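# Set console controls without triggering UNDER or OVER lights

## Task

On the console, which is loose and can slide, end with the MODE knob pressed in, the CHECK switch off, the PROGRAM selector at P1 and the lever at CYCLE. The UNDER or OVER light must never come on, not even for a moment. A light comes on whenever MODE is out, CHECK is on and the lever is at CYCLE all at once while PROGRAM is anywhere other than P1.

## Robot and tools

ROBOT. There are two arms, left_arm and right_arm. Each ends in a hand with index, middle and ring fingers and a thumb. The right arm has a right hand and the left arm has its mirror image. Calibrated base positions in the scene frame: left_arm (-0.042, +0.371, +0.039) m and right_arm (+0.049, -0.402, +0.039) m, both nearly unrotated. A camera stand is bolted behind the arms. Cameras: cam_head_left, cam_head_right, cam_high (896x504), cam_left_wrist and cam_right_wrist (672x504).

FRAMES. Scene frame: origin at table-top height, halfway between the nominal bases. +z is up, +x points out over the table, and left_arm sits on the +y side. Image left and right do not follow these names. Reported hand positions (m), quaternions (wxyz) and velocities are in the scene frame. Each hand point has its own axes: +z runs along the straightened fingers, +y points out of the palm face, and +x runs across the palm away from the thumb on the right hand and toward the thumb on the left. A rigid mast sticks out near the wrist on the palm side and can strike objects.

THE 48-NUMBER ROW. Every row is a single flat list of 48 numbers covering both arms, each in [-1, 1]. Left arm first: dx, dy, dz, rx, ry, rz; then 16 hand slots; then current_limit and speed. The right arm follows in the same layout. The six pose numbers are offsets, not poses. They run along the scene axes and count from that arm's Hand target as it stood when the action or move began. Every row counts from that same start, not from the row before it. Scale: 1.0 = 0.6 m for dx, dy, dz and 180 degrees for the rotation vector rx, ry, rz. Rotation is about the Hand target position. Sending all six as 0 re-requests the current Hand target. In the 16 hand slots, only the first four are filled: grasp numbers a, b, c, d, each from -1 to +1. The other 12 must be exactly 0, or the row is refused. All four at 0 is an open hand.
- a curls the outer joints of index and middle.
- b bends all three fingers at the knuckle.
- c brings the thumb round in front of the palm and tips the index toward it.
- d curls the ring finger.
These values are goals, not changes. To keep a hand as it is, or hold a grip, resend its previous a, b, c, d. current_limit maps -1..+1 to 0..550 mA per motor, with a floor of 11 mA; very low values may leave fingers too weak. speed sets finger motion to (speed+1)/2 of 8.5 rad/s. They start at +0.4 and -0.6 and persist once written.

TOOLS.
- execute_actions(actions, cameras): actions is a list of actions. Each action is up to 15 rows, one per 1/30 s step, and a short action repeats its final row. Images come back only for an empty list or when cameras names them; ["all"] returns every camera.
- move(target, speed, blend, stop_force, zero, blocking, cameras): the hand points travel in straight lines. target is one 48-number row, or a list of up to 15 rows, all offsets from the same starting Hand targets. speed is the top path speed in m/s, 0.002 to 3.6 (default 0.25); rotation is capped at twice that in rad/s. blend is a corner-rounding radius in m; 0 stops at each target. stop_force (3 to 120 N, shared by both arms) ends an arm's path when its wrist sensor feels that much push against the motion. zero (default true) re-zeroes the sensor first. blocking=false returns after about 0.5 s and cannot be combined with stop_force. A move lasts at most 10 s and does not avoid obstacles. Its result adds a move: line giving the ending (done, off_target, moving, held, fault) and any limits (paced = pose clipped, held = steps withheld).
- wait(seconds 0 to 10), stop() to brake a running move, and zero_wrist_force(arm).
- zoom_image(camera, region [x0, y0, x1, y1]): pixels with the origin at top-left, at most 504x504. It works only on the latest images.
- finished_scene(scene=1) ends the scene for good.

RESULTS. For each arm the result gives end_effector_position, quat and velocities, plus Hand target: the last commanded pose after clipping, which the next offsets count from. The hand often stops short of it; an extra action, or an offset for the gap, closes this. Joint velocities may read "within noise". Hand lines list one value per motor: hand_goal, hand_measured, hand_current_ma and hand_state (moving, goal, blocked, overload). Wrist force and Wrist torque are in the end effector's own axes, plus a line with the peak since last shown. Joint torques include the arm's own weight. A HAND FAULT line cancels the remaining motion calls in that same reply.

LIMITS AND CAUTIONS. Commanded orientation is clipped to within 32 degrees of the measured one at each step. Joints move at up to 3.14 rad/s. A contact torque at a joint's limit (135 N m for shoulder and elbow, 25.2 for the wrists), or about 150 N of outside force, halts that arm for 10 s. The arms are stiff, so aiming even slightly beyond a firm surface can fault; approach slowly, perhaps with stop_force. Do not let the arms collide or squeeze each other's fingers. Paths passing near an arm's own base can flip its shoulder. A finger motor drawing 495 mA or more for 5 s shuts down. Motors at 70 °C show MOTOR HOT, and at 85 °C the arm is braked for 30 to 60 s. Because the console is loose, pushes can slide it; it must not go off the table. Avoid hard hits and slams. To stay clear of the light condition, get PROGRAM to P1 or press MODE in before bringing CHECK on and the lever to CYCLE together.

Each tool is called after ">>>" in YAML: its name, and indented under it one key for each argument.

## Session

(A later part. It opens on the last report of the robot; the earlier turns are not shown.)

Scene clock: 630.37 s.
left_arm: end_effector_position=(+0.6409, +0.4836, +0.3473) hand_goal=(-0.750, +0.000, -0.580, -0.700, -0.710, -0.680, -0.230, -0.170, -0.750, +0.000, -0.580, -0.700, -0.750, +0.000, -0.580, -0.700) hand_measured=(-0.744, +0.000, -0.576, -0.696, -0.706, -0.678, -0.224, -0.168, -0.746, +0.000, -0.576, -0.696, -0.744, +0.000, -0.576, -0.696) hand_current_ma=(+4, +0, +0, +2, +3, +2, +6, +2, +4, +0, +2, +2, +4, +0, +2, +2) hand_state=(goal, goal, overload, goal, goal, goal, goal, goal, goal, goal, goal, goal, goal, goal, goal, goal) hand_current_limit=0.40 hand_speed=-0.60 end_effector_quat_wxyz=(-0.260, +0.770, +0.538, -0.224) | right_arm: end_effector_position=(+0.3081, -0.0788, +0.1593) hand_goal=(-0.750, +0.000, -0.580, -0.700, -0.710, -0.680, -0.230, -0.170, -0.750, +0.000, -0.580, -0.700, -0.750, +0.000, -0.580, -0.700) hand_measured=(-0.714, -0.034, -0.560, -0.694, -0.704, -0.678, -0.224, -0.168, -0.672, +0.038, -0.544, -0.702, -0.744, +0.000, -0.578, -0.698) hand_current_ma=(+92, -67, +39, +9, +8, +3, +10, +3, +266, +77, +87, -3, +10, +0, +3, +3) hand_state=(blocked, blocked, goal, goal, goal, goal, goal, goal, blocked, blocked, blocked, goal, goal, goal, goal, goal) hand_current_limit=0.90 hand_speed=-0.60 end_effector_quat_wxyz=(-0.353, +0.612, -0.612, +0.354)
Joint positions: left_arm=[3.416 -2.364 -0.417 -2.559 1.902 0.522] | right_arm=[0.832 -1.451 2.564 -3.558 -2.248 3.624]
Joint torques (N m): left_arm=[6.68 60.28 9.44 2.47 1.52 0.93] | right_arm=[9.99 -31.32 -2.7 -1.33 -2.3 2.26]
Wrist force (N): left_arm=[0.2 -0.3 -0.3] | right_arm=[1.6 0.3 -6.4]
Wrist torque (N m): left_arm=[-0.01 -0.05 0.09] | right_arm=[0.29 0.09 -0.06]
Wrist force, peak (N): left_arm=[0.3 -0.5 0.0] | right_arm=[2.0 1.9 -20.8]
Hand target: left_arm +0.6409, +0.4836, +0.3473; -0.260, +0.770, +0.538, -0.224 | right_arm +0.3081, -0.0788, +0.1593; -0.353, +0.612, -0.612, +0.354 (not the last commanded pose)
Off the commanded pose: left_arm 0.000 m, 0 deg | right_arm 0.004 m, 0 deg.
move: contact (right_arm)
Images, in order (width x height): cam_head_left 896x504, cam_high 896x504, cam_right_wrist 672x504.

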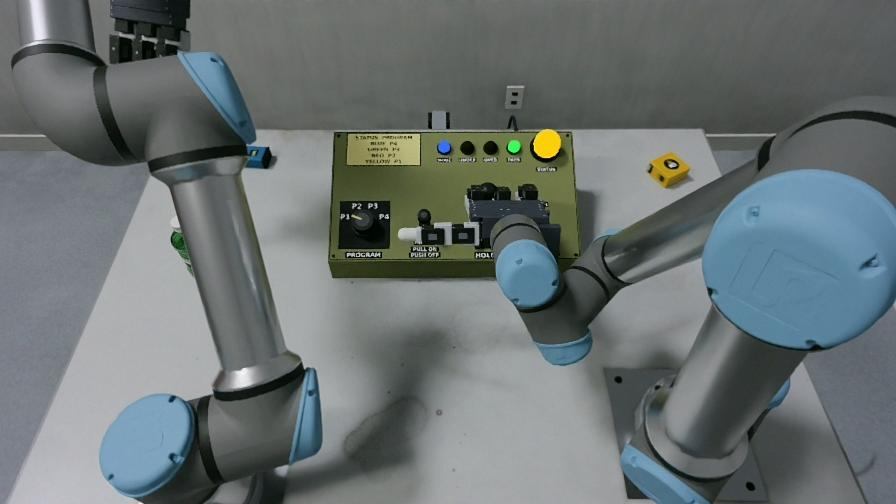

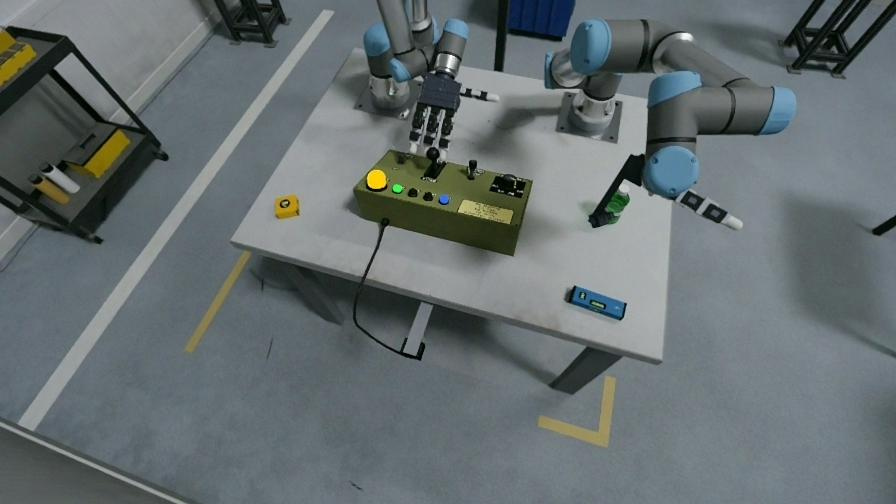

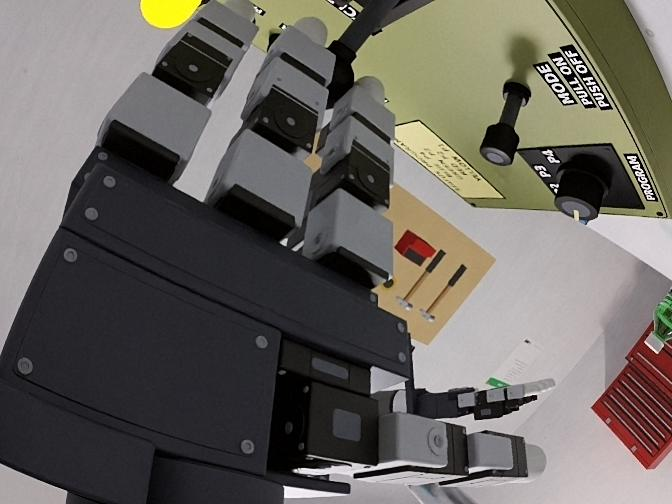

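>>> move:
  target:
    - [0,0,0,0,0,0, 0,0,0,0,0,0,0,0,0,0,0,0,0,0,0,0, 0.4,-0.6, -0.1,0,0,0,0,0, 0,0,0,0,0,0,0,0,0,0,0,0,0,0,0,0, 0.9,-0.6]
    - [0,0,0,0,0,0, 0,0,0,0,0,0,0,0,0,0,0,0,0,0,0,0, 0.4,-0.6, -0.047,-0.118,0.285,0,0.333,0, 0,0,0,0,0,0,0,0,0,0,0,0,0,0,0,0, 0.9,-0.6]
    - [0,0,0,0,0,0, 0,0,0,0,0,0,0,0,0,0,0,0,0,0,0,0, 0.4,-0.6, 0.2048,-0.2237,0.2345,0,0.333,0, 0,0,0,0,0,0,0,0,0,0,0,0,0,0,0,0, 0.9,-0.6]
  speed: [0.1,0.25,0.2]
  blend: [0.02,0.04,0]
  cameras: ["cam_head_left","cam_head_right","cam_high","cam_right_wrist"]

>>> zoom_image:
  camera: "cam_high"
  region: [360, 70, 500, 210]

>>> zoom_image:
  camera: "cam_head_right"
  region: [390, 110, 610, 290]

Scene clock: 689.60 s.
left_arm: end_effector_position=(+0.6409, +0.4836, +0.3473) hand_goal=(-0.750, +0.000, -0.580, -0.700, -0.710, -0.680, -0.230, -0.170, -0.750, +0.000, -0.580, -0.700, -0.750, +0.000, -0.580, -0.700) hand_measured=(-0.744, +0.000, -0.576, -0.696, -0.706, -0.678, -0.224, -0.168, -0.746, +0.000, -0.576, -0.696, -0.744, +0.000, -0.576, -0.696) hand_current_ma=(+4, +0, +0, +2, +3, +2, +6, +2, +4, +0, +2, +2, +4, +0, +2, +2) hand_state=(goal, goal, overload, goal, goal, goal, goal, goal, goal, goal, goal, goal, goal, goal, goal, goal) hand_current_limit=0.40 hand_speed=-0.60 end_effector_quat_wxyz=(-0.260, +0.770, +0.538, -0.224) | right_arm: end_effector_position=(+0.4308, -0.2129, +0.3001) hand_goal=(-0.750, +0.000, -0.580, -0.700, -0.710, -0.680, -0.230, -0.170, -0.750, +0.000, -0.580, -0.700, -0.750, +0.000, -0.580, -0.700) hand_measured=(-0.746, -0.002, -0.576, -0.698, -0.708, -0.678, -0.224, -0.168, -0.746, +0.004, -0.576, -0.698, -0.746, +0.000, -0.578, -0.698) hand_current_ma=(+4, -2, +4, +3, +2, +3, +10, +3, +5, +3, +4, +2, +4, +0, +3, +3) hand_state=(goal, goal, goal, goal, goal, goal, goal, goal, goal, goal, goal, goal, goal, goal, goal, goal) hand_current_limit=0.90 hand_speed=-0.60 end_effector_quat_wxyz=(+0.000, +0.707, -0.707, +0.001)
Joint positions: left_arm=[3.416 -2.364 -0.417 -2.559 1.902 0.522] | right_arm=[0.093 -1.578 1.826 -1.821 -1.571 3.211]
Joint torques (N m): left_arm=[7.4 60.88 8.82 2.52 1.36 1] | right_arm=[-6.71 -12.23 -33.52 -4.28 1.33 -2.53]
Wrist force (N): left_arm=[0.2 -0.1 -0.2] | right_arm=[-0.1 0.0 0.0]
Wrist torque (N m): left_arm=[0.00 -0.05 0.10] | right_arm=[0.02 -0.04 0.01]
Wrist force, peak (N): left_arm=[0.5 -0.4 -0.1] | right_arm=[1.9 -0.1 -6.8]
Hand target: left_arm +0.6409, +0.4836, +0.3473; -0.260, +0.770, +0.538, -0.224 | right_arm +0.4310, -0.2130, +0.3000; +0.000, +0.707, -0.707, +0.001
Off the commanded pose: left_arm 0.000 m, 0 deg | right_arm 0.000 m, 0 deg.
move: done
Images, in order (width x height): cam_head_left 896x504, cam_head_right 896x504, cam_high 896x504, cam_right_wrist 672x504.

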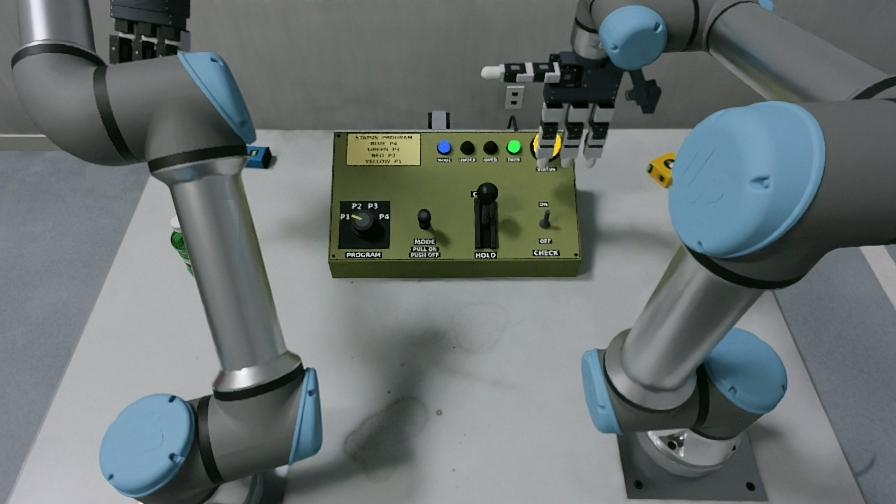

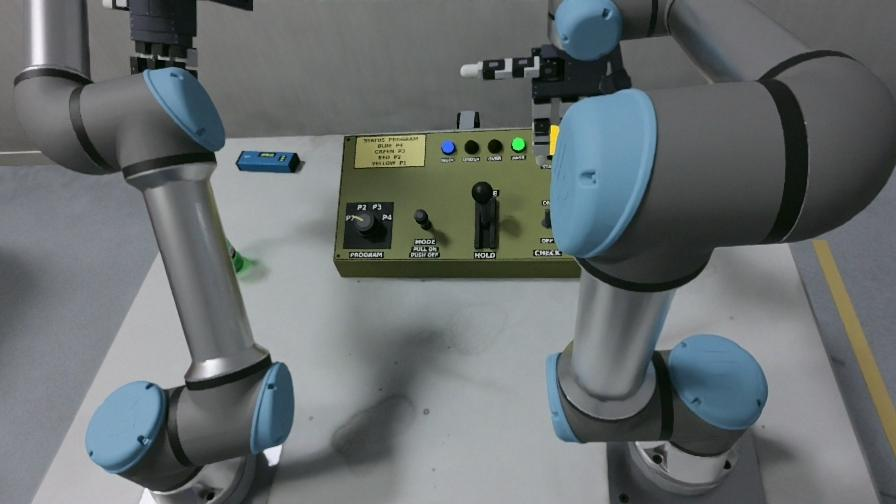

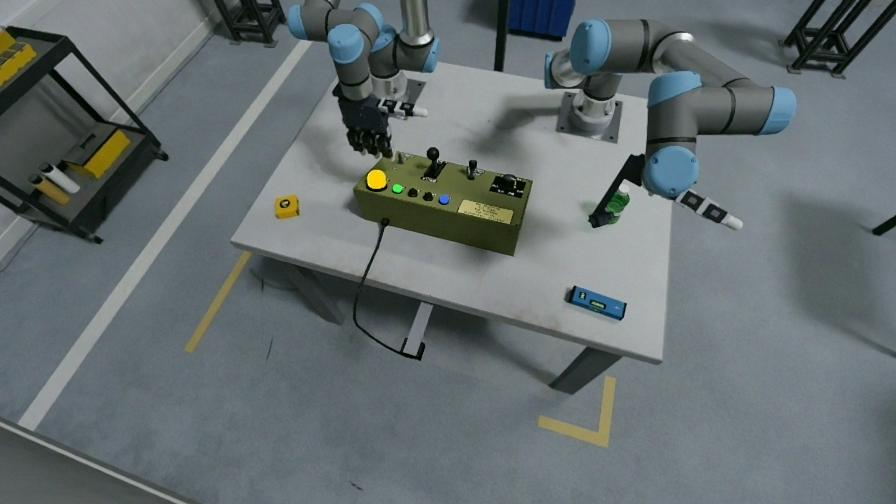

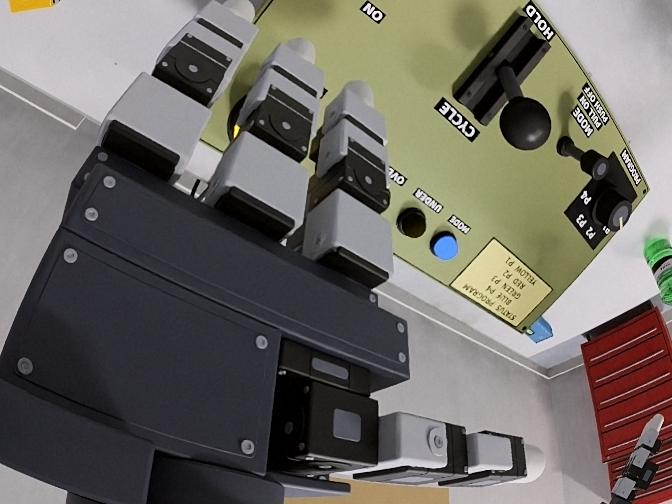

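Scaled by 3.600.

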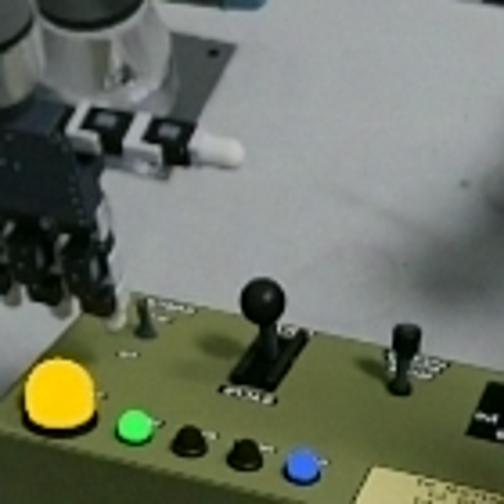

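Scaled by 2.291.

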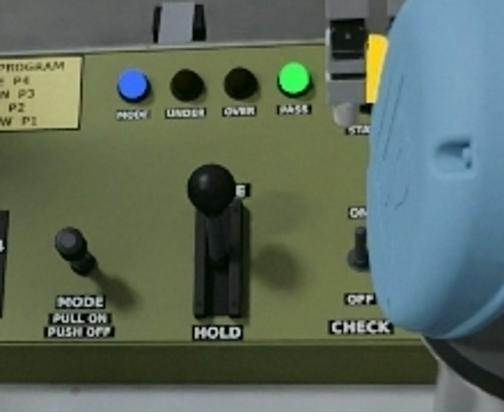

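>>> move:
  target: [0,0,0,0,0,0, 0,0,0,0,0,0,0,0,0,0,0,0,0,0,0,0, 0.4,-0.6, 0,-0.0167,-0.125,0,0,0, 0,0,0,0,0,0,0,0,0,0,0,0,0,0,0,0, 0.9,-0.6]
  speed: 0.1
  stop_force: 6
  cameras: ["cam_head_left","cam_high","cam_right_wrist"]

>>> zoom_image:
  camera: "cam_high"
  region: [360, 110, 460, 210]

>>> zoom_image:
  camera: "cam_head_left"
  region: [460, 120, 620, 280]

>>> zoom_image:
  camera: "cam_right_wrist"
  region: [180, 0, 480, 200]

Scene clock: 737.00 s.
left_arm: end_effector_position=(+0.6409, +0.4836, +0.3473) hand_goal=(-0.750, +0.000, -0.580, -0.700, -0.710, -0.680, -0.230, -0.170, -0.750, +0.000, -0.580, -0.700, -0.750, +0.000, -0.580, -0.700) hand_measured=(-0.744, +0.000, -0.576, -0.696, -0.706, -0.678, -0.224, -0.168, -0.746, +0.000, -0.576, -0.696, -0.744, +0.000, -0.576, -0.696) hand_current_ma=(+4, +0, +0, +2, +3, +2, +6, +2, +4, +0, +2, +2, +4, +0, +2, +2) hand_state=(goal, goal, overload, goal, goal, goal, goal, goal, goal, goal, goal, goal, goal, goal, goal, goal) hand_current_limit=0.40 hand_speed=-0.60 end_effector_quat_wxyz=(-0.260, +0.770, +0.538, -0.224) | right_arm: end_effector_position=(+0.4304, -0.2213, +0.2391) hand_goal=(-0.750, +0.000, -0.580, -0.700, -0.710, -0.680, -0.230, -0.170, -0.750, +0.000, -0.580, -0.700, -0.750, +0.000, -0.580, -0.700) hand_measured=(-0.744, -0.002, -0.582, -0.702, -0.708, -0.678, -0.224, -0.168, -0.744, +0.002, -0.582, -0.702, -0.748, +0.000, -0.578, -0.698) hand_current_ma=(+8, -3, -2, -3, +2, +3, +10, +3, +7, +2, -2, -3, +3, +0, +3, +3) hand_state=(goal, goal, goal, goal, goal, goal, goal, goal, goal, goal, goal, goal, goal, goal, goal, goal) hand_current_limit=0.90 hand_speed=-0.60 end_effector_quat_wxyz=(+0.000, +0.707, -0.707, +0.000)
Joint positions: left_arm=[3.416 -2.364 -0.417 -2.559 1.902 0.522] | right_arm=[0.076 -1.535 1.948 -1.983 -1.572 3.194]
Joint torques (N m): left_arm=[7.24 60.44 8.94 2.57 1.27 1.04] | right_arm=[11.82 -36.57 -31.74 -0.86 -1.27 2.15]
Wrist force (N): left_arm=[0.1 -0.2 0.1] | right_arm=[-0.5 0.2 0.2]
Wrist torque (N m): left_arm=[-0.04 -0.04 0.10] | right_arm=[0.03 0.00 -0.05]
Wrist force, peak (N): left_arm=[0.3 -0.6 -0.1] | right_arm=[-0.5 1.2 -103.7]
Hand target: left_arm +0.6409, +0.4836, +0.3473; -0.260, +0.770, +0.538, -0.224 | right_arm +0.4304, -0.2213, +0.2391; +0.000, +0.707, -0.707, +0.000 (not the last commanded pose)
Off the commanded pose: left_arm 0.000 m, 0 deg | right_arm 0.014 m, 0 deg.
move: contact (right_arm)
Images, in order (width x height): cam_head_left 896x504, cam_high 896x504, cam_right_wrist 672x504.

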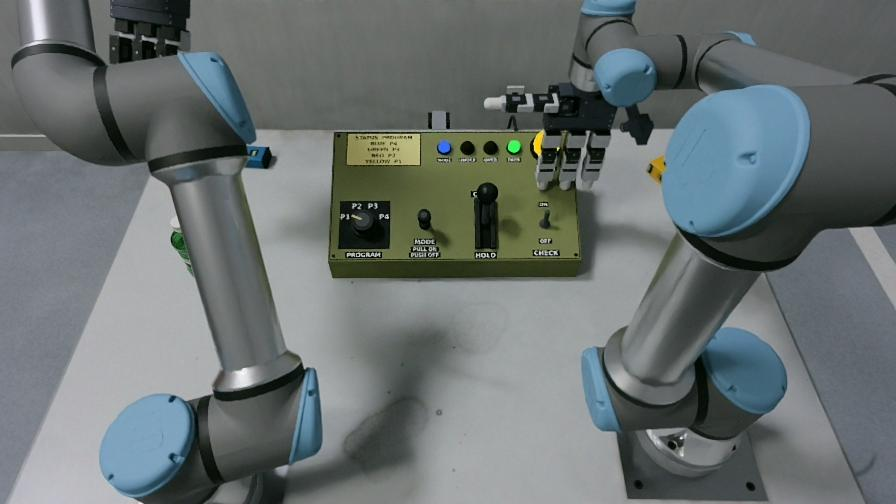

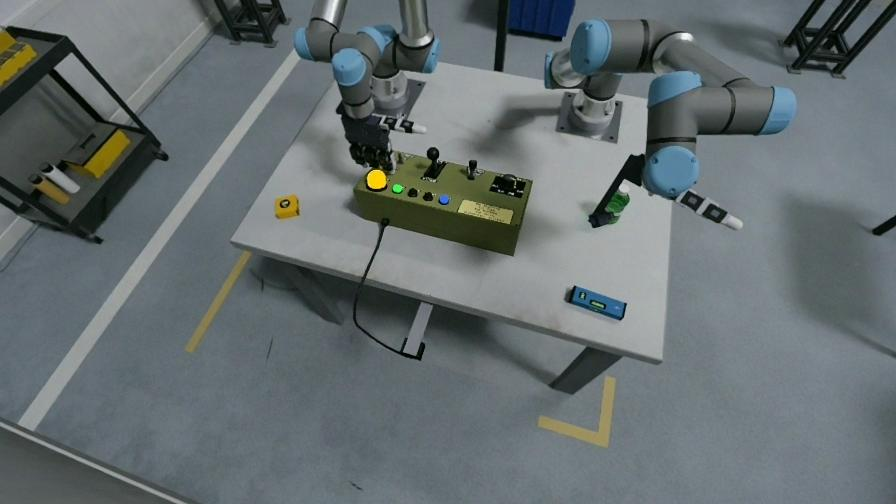

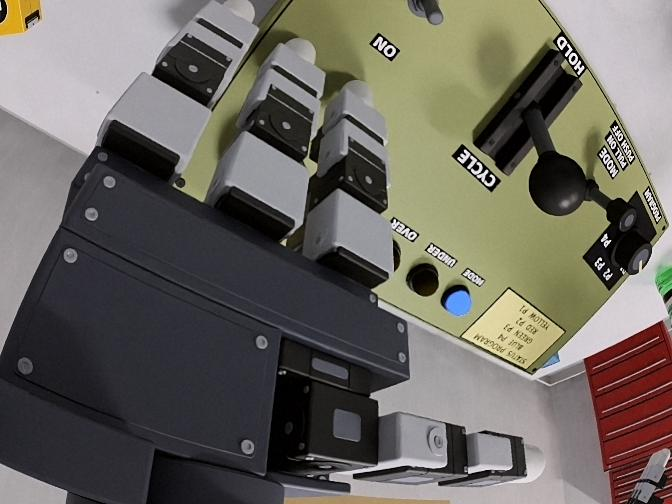

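Scaled by 5.040.

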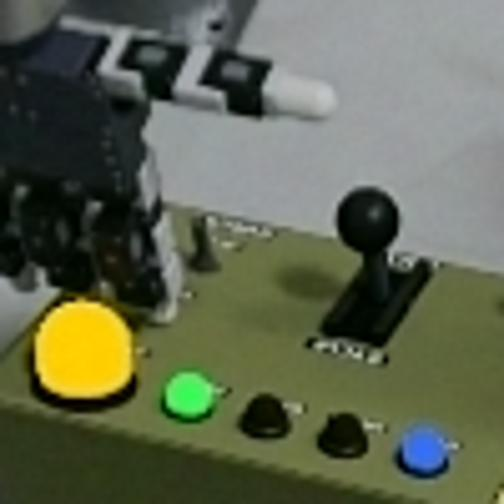

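Scaled by 3.150.

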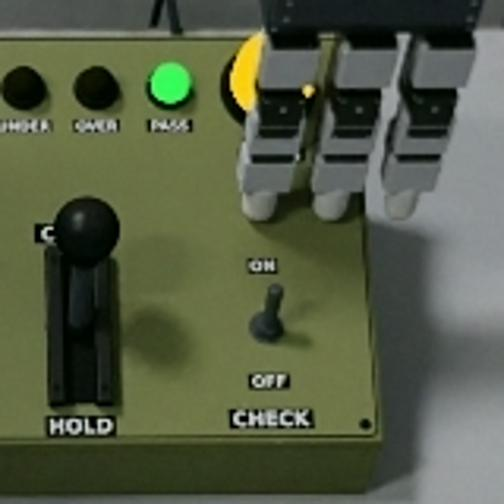

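Scaled by 1.680 from the camera's 672x504 image, which has a finer 960x720 frame.

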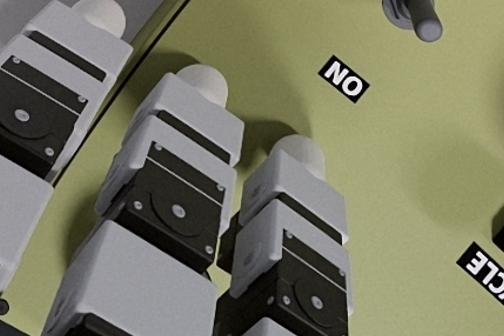

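>>> move:
  target:
    - [0,0,0,0,0,0, 0,0,0,0,0,0,0,0,0,0,0,0,0,0,0,0, 0.4,-0.6, 0,0,0.05,0,0,0, 0,0,0,0,0,0,0,0,0,0,0,0,0,0,0,0, 0.9,-0.6]
    - [0,0,0,0,0,0, 0,0,0,0,0,0,0,0,0,0,0,0,0,0,0,0, 0.4,-0.6, -0.079,-0.01,0.02,0,0,0, 0,0,0,0,0,0,0,0,0,0,0,0,0,0,0,0, 0.9,-0.6]
  speed: 0.06
  cameras: ["cam_head_left","cam_high","cam_right_wrist"]

>>> zoom_image:
  camera: "cam_high"
  region: [360, 110, 460, 210]

>>> zoom_image:
  camera: "cam_head_left"
  region: [460, 120, 620, 280]

>>> zoom_image:
  camera: "cam_right_wrist"
  region: [180, 0, 480, 200]

Scene clock: 766.70 s.
left_arm: end_effector_position=(+0.6409, +0.4836, +0.3473) hand_goal=(-0.750, +0.000, -0.580, -0.700, -0.710, -0.680, -0.230, -0.170, -0.750, +0.000, -0.580, -0.700, -0.750, +0.000, -0.580, -0.700) hand_measured=(-0.744, +0.000, -0.576, -0.696, -0.706, -0.678, -0.224, -0.168, -0.746, +0.000, -0.576, -0.696, -0.744, +0.000, -0.576, -0.696) hand_current_ma=(+4, +0, +0, +2, +3, +2, +6, +2, +4, +0, +2, +2, +4, +0, +2, +2) hand_state=(goal, goal, overload, goal, goal, goal, goal, goal, goal, goal, goal, goal, goal, goal, goal, goal) hand_current_limit=0.40 hand_speed=-0.60 end_effector_quat_wxyz=(-0.260, +0.770, +0.538, -0.224) | right_arm: end_effector_position=(+0.3831, -0.2272, +0.2512) hand_goal=(-0.750, +0.000, -0.580, -0.700, -0.710, -0.680, -0.230, -0.170, -0.750, +0.000, -0.580, -0.700, -0.750, +0.000, -0.580, -0.700) hand_measured=(-0.746, -0.002, -0.582, -0.702, -0.708, -0.678, -0.224, -0.168, -0.746, +0.002, -0.582, -0.702, -0.748, +0.000, -0.578, -0.698) hand_current_ma=(+5, -3, -2, -3, +2, +3, +10, +3, +6, +2, -2, -3, +3, +0, +3, +3) hand_state=(goal, goal, goal, goal, goal, goal, goal, goal, goal, goal, goal, goal, goal, goal, goal, goal) hand_current_limit=0.90 hand_speed=-0.60 end_effector_quat_wxyz=(+0.001, +0.707, -0.707, +0.000)
Joint positions: left_arm=[3.416 -2.364 -0.417 -2.559 1.902 0.522] | right_arm=[0.068 -1.663 2.038 -1.945 -1.572 3.186]
Joint torques (N m): left_arm=[6.23 60.38 9.64 2.48 1.31 0.93] | right_arm=[-8.31 -30.79 -10.19 -4.46 1.35 -2.02]
Wrist force (N): left_arm=[0.0 0.0 -0.1] | right_arm=[-0.7 0.0 0.0]
Wrist torque (N m): left_arm=[0.00 -0.02 0.08] | right_arm=[0.00 0.04 -0.01]
Wrist force, peak (N): left_arm=[0.2 -0.6 -0.1] | right_arm=[-1.1 0.3 -0.2]
Hand target: left_arm +0.6409, +0.4836, +0.3473; -0.260, +0.770, +0.538, -0.224 | right_arm +0.3830, -0.2273, +0.2511; +0.000, +0.707, -0.707, +0.000
Off the commanded pose: left_arm 0.000 m, 0 deg | right_arm 0.000 m, 0 deg.
move: done
Images, in order (width x height): cam_head_left 896x504, cam_high 896x504, cam_right_wrist 672x504.

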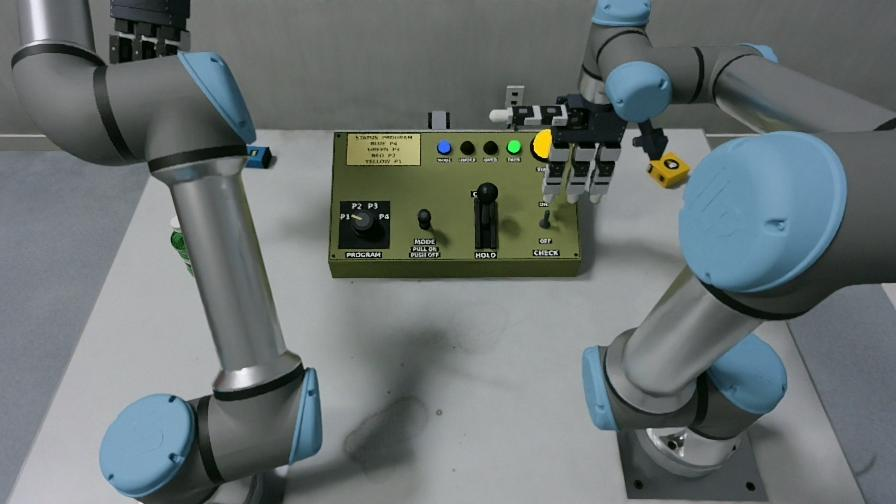

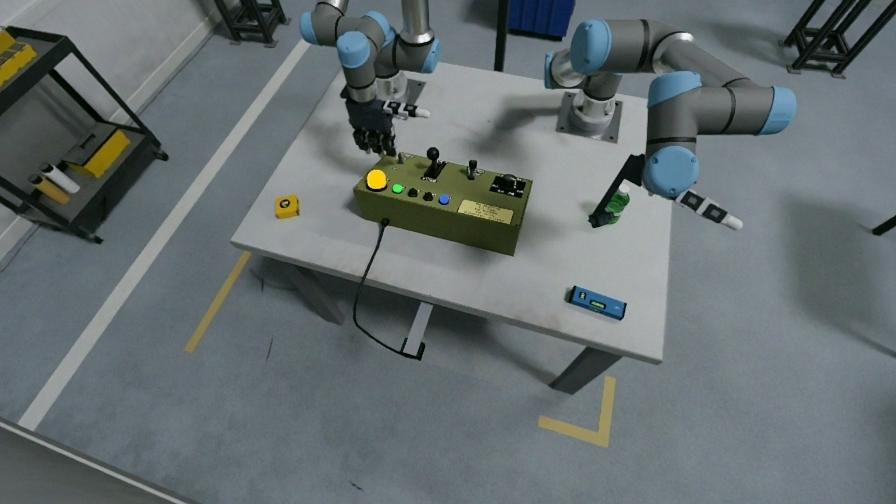

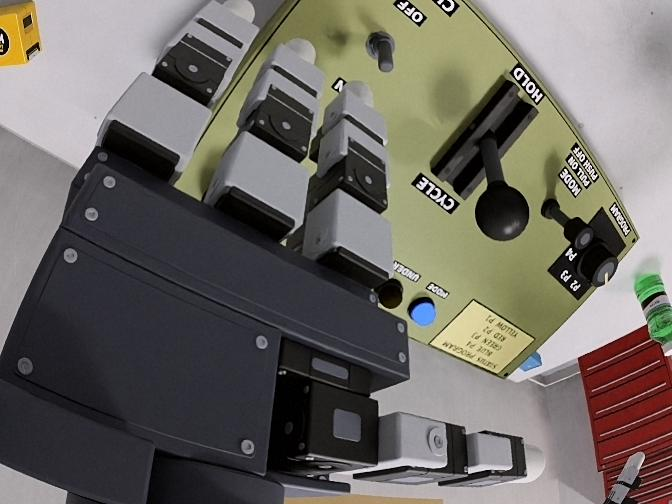

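Scaled by 5.040.

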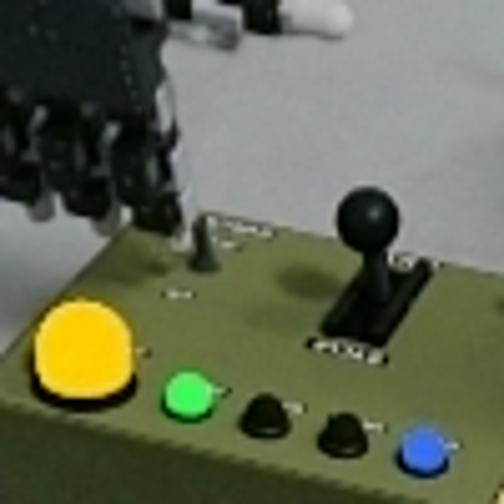

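Scaled by 3.150.

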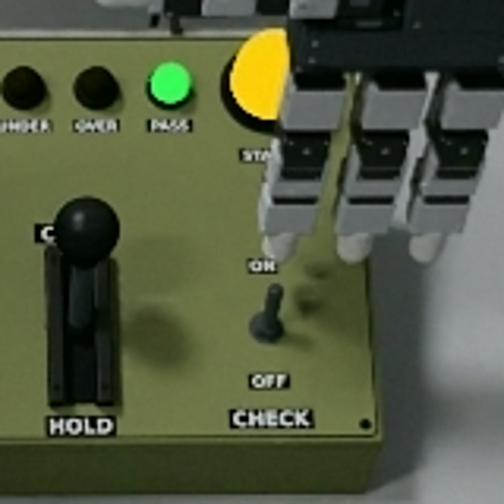

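Scaled by 1.680 from the camera's 672x504 image, which has a finer 960x720 frame.

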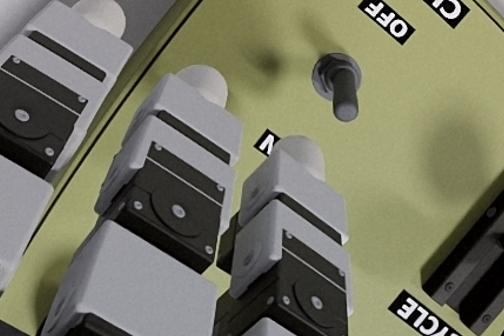

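>>> move:
  target:
    - [0,0,0,0,0,0, 0,0,0,0,0,0,0,0,0,0,0,0,0,0,0,0, 0.4,-0.6, 0.0133,0,0,0,0,0, 0,0,0,0,0,0,0,0,0,0,0,0,0,0,0,0, 0.9,-0.6]
    - [0,0,0,0,0,0, 0,0,0,0,0,0,0,0,0,0,0,0,0,0,0,0, 0.4,-0.6, 0.0133,0,-0.043,0,0,0, 0,0,0,0,0,0,0,0,0,0,0,0,0,0,0,0, 0.9,-0.6]
  speed: 0.02
  stop_force: 4
  cameras: ["cam_head_left","cam_high","cam_right_wrist"]

>>> zoom_image:
  camera: "cam_high"
  region: [360, 110, 460, 210]

>>> zoom_image:
  camera: "cam_head_left"
  region: [460, 120, 620, 280]

>>> zoom_image:
  camera: "cam_right_wrist"
  region: [180, 0, 480, 200]

Scene clock: 795.43 s.
left_arm: end_effector_position=(+0.6409, +0.4836, +0.3473) hand_goal=(-0.750, +0.000, -0.580, -0.700, -0.710, -0.680, -0.230, -0.170, -0.750, +0.000, -0.580, -0.700, -0.750, +0.000, -0.580, -0.700) hand_measured=(-0.744, +0.000, -0.576, -0.696, -0.706, -0.678, -0.224, -0.168, -0.746, +0.000, -0.576, -0.696, -0.744, +0.000, -0.576, -0.696) hand_current_ma=(+4, +0, +0, +2, +3, +2, +6, +2, +4, +0, +2, +2, +4, +0, +2, +2) hand_state=(goal, goal, overload, goal, goal, goal, goal, goal, goal, goal, goal, goal, goal, goal, goal, goal) hand_current_limit=0.40 hand_speed=-0.60 end_effector_quat_wxyz=(-0.260, +0.770, +0.538, -0.224) | right_arm: end_effector_position=(+0.3909, -0.2273, +0.2253) hand_goal=(-0.750, +0.000, -0.580, -0.700, -0.710, -0.680, -0.230, -0.170, -0.750, +0.000, -0.580, -0.700, -0.750, +0.000, -0.580, -0.700) hand_measured=(-0.746, -0.002, -0.582, -0.702, -0.708, -0.678, -0.224, -0.168, -0.746, +0.002, -0.582, -0.702, -0.748, +0.000, -0.578, -0.698) hand_current_ma=(+5, -3, -2, -3, +2, +3, +10, +3, +6, +2, -2, -3, +3, +0, +3, +3) hand_state=(goal, goal, goal, goal, goal, goal, goal, goal, goal, goal, goal, goal, goal, goal, goal, goal) hand_current_limit=0.90 hand_speed=-0.60 end_effector_quat_wxyz=(+0.000, +0.707, -0.707, +0.000)
Joint positions: left_arm=[3.416 -2.364 -0.417 -2.559 1.902 0.522] | right_arm=[0.067 -1.617 2.067 -2.021 -1.572 3.185]
Joint torques (N m): left_arm=[6.63 60.43 9.92 2.49 1.25 1.1] | right_arm=[-5.25 -7.22 -9.88 -4.6 -1.23 -1.16]
Wrist force (N): left_arm=[0.2 -0.1 -0.1] | right_arm=[-0.5 -0.1 0.2]
Wrist torque (N m): left_arm=[-0.01 -0.05 0.11] | right_arm=[-0.02 -0.01 0.02]
Wrist force, peak (N): left_arm=[0.4 -0.2 -0.4] | right_arm=[-1.1 0.0 0.3]
Hand target: left_arm +0.6409, +0.4836, +0.3473; -0.260, +0.770, +0.538, -0.224 | right_arm +0.3909, -0.2273, +0.2253; +0.000, +0.707, -0.707, +0.000
Off the commanded pose: left_arm 0.000 m, 0 deg | right_arm 0.000 m, 0 deg.
move: done
Images, in order (width x height): cam_head_left 896x504, cam_high 896x504, cam_right_wrist 672x504.

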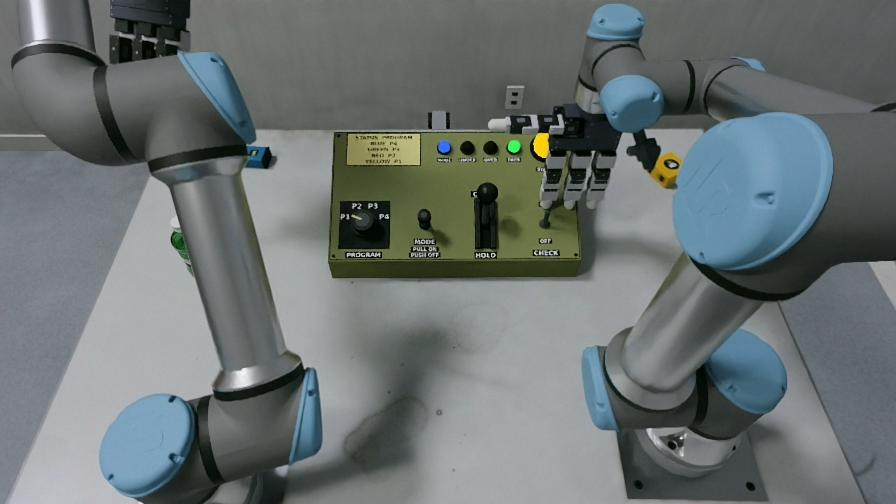

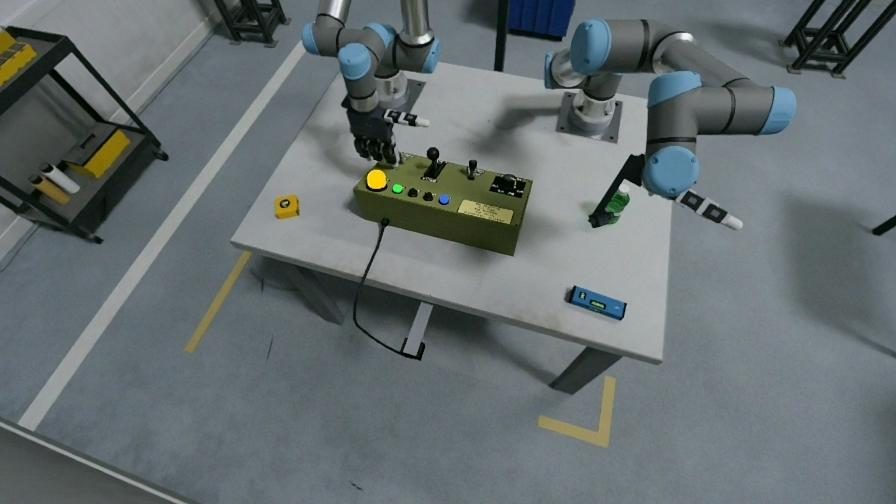

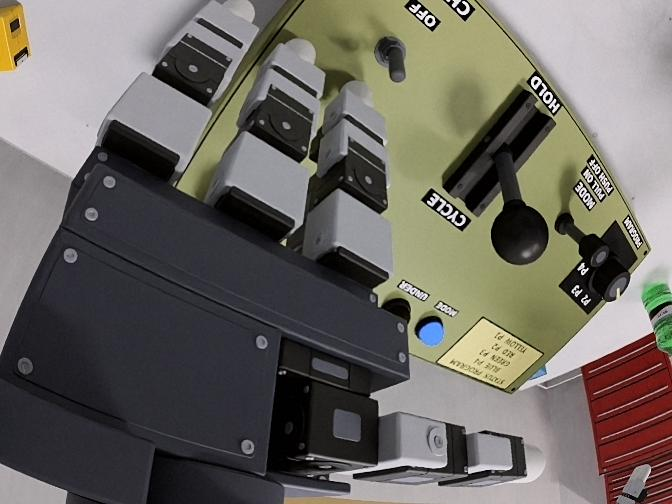

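Scaled by 5.040.

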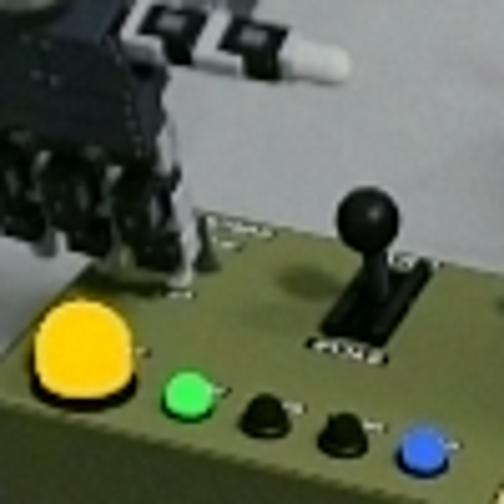

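Scaled by 3.150.

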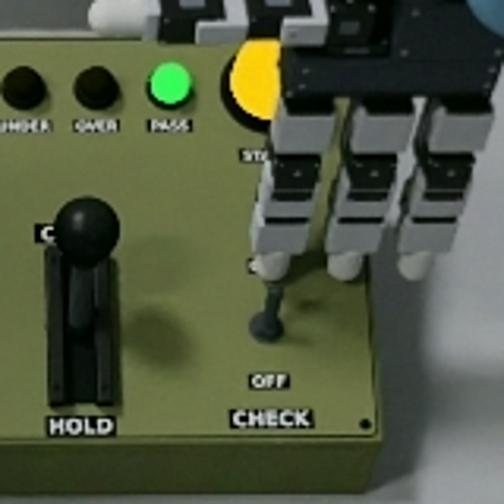

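Scaled by 1.680 from the camera's 672x504 image, which has a finer 960x720 frame.

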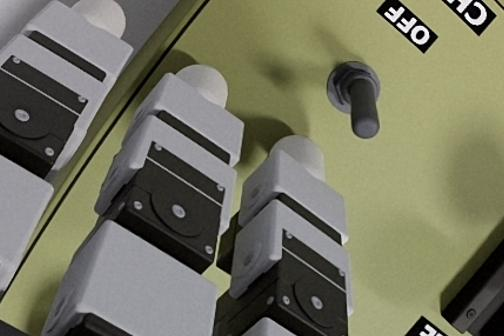

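>>> move:
  target: [0,0,0,0,0,0, 0,0,0,0,0,0,0,0,0,0,0,0,0,0,0,0, 0.4,-0.6, -0.075,0.005,-0.0325,0,0,0, 0,0,0,0,0,0,0,0,0,0,0,0,0,0,0,0, 0.75,-0.6]
  speed: 0.03
  stop_force: 10
  cameras: ["cam_head_left","cam_high","cam_right_wrist"]

>>> zoom_image:
  camera: "cam_high"
  region: [360, 110, 460, 210]

>>> zoom_image:
  camera: "cam_right_wrist"
  region: [180, 0, 480, 200]

Scene clock: 815.70 s.
left_arm: end_effector_position=(+0.6409, +0.4836, +0.3473) hand_goal=(-0.750, +0.000, -0.580, -0.700, -0.710, -0.680, -0.230, -0.170, -0.750, +0.000, -0.580, -0.700, -0.750, +0.000, -0.580, -0.700) hand_measured=(-0.744, +0.000, -0.576, -0.696, -0.706, -0.678, -0.224, -0.168, -0.746, +0.000, -0.576, -0.696, -0.744, +0.000, -0.576, -0.696) hand_current_ma=(+4, +0, +0, +2, +3, +2, +6, +2, +4, +0, +2, +2, +4, +0, +2, +2) hand_state=(goal, goal, overload, goal, goal, goal, goal, goal, goal, goal, goal, goal, goal, goal, goal, goal) hand_current_limit=0.40 hand_speed=-0.60 end_effector_quat_wxyz=(-0.260, +0.770, +0.538, -0.224) | right_arm: end_effector_position=(+0.3674, -0.2257, +0.2151) hand_goal=(-0.750, +0.000, -0.580, -0.700, -0.710, -0.680, -0.230, -0.170, -0.750, +0.000, -0.580, -0.700, -0.750, +0.000, -0.580, -0.700) hand_measured=(-0.778, +0.002, -0.594, -0.694, -0.708, -0.678, -0.224, -0.168, -0.746, +0.002, -0.582, -0.702, -0.748, +0.000, -0.578, -0.698) hand_current_ma=(-71, +2, -24, +7, +2, +3, +10, +3, +5, +2, -2, -3, +3, +0, +3, +3) hand_state=(blocked, goal, goal, goal, goal, goal, goal, goal, goal, goal, goal, goal, goal, goal, goal, goal) hand_current_limit=0.75 hand_speed=-0.60 end_effector_quat_wxyz=(+0.000, +0.707, -0.707, +0.000)
Joint positions: left_arm=[3.416 -2.364 -0.417 -2.559 1.902 0.522] | right_arm=[0.073 -1.66 2.136 -2.047 -1.572 3.191]
Joint torques (N m): left_arm=[6.43 60.37 9.83 2.51 1.09 1] | right_arm=[-8.82 0.93 -25.2 1 -1.19 -2.18]
Wrist force (N): left_arm=[0.3 0.1 0.0] | right_arm=[-0.5 -0.5 -14.1]
Wrist torque (N m): left_arm=[0.01 -0.04 0.11] | right_arm=[1.22 -0.28 -0.08]
Wrist force, peak (N): left_arm=[0.5 -0.4 -0.2] | right_arm=[-0.2 -1.8 -24.7]
Hand target: left_arm +0.6409, +0.4836, +0.3473; -0.260, +0.770, +0.538, -0.224 | right_arm +0.3674, -0.2257, +0.2151; +0.000, +0.707, -0.707, +0.000 (not the last commanded pose)
Off the commanded pose: left_arm 0.000 m, 0 deg | right_arm 0.023 m, 0 deg.
move: contact (right_arm)
Images, in order (width x height): cam_head_left 896x504, cam_high 896x504, cam_right_wrist 672x504.

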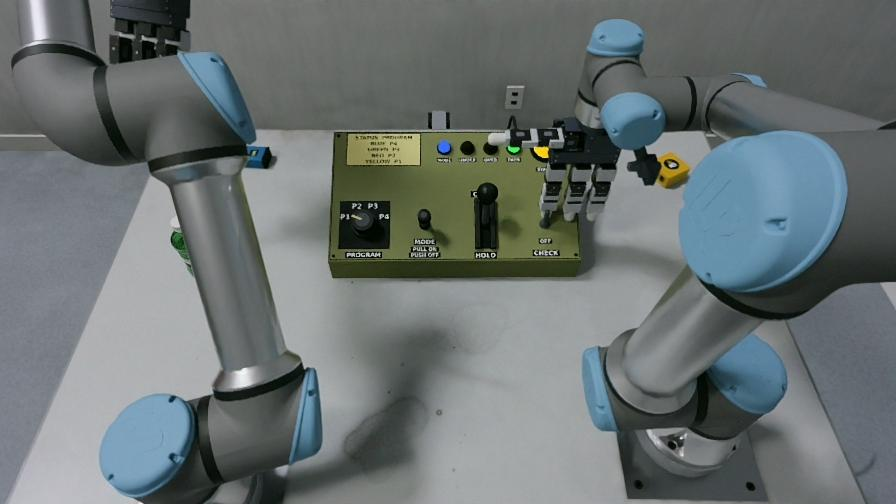

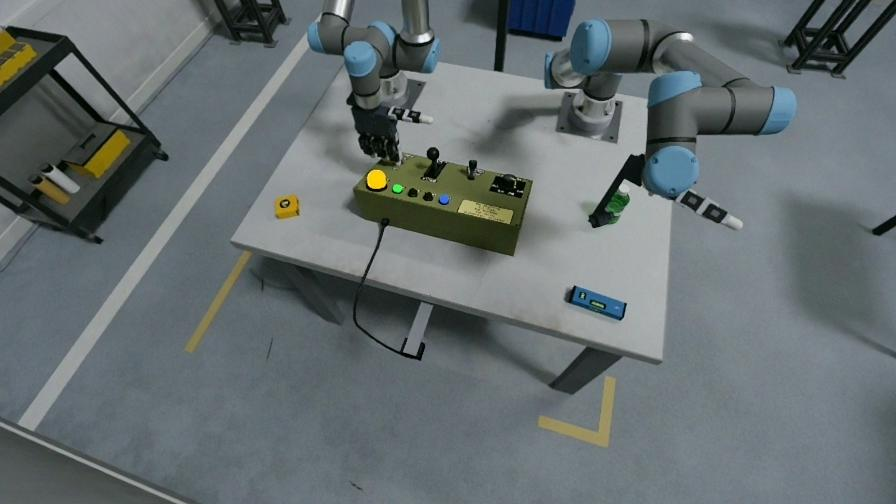

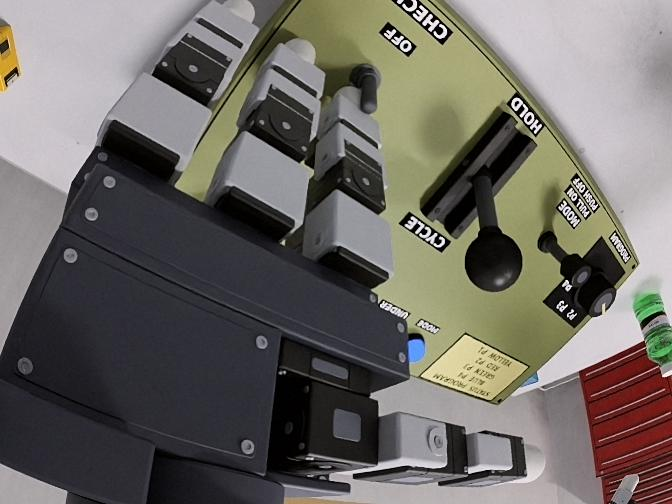

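Scaled by 5.040.

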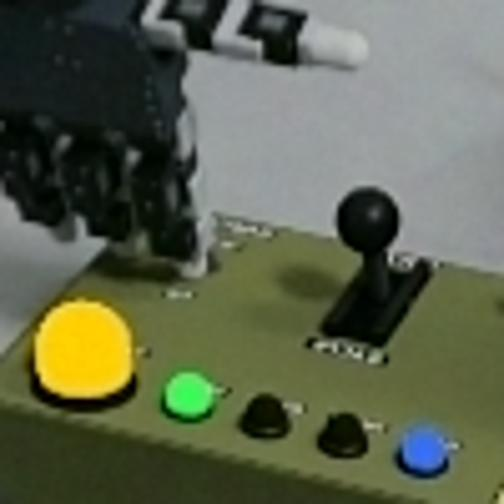

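Scaled by 1.680 from the camera's 672x504 image, which has a finer 960x720 frame.

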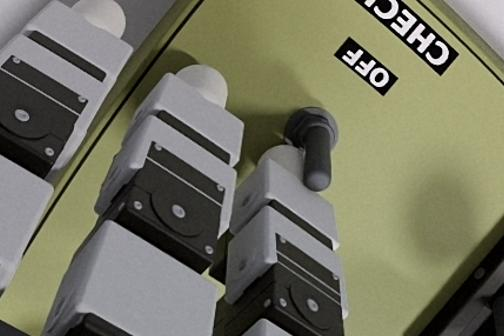

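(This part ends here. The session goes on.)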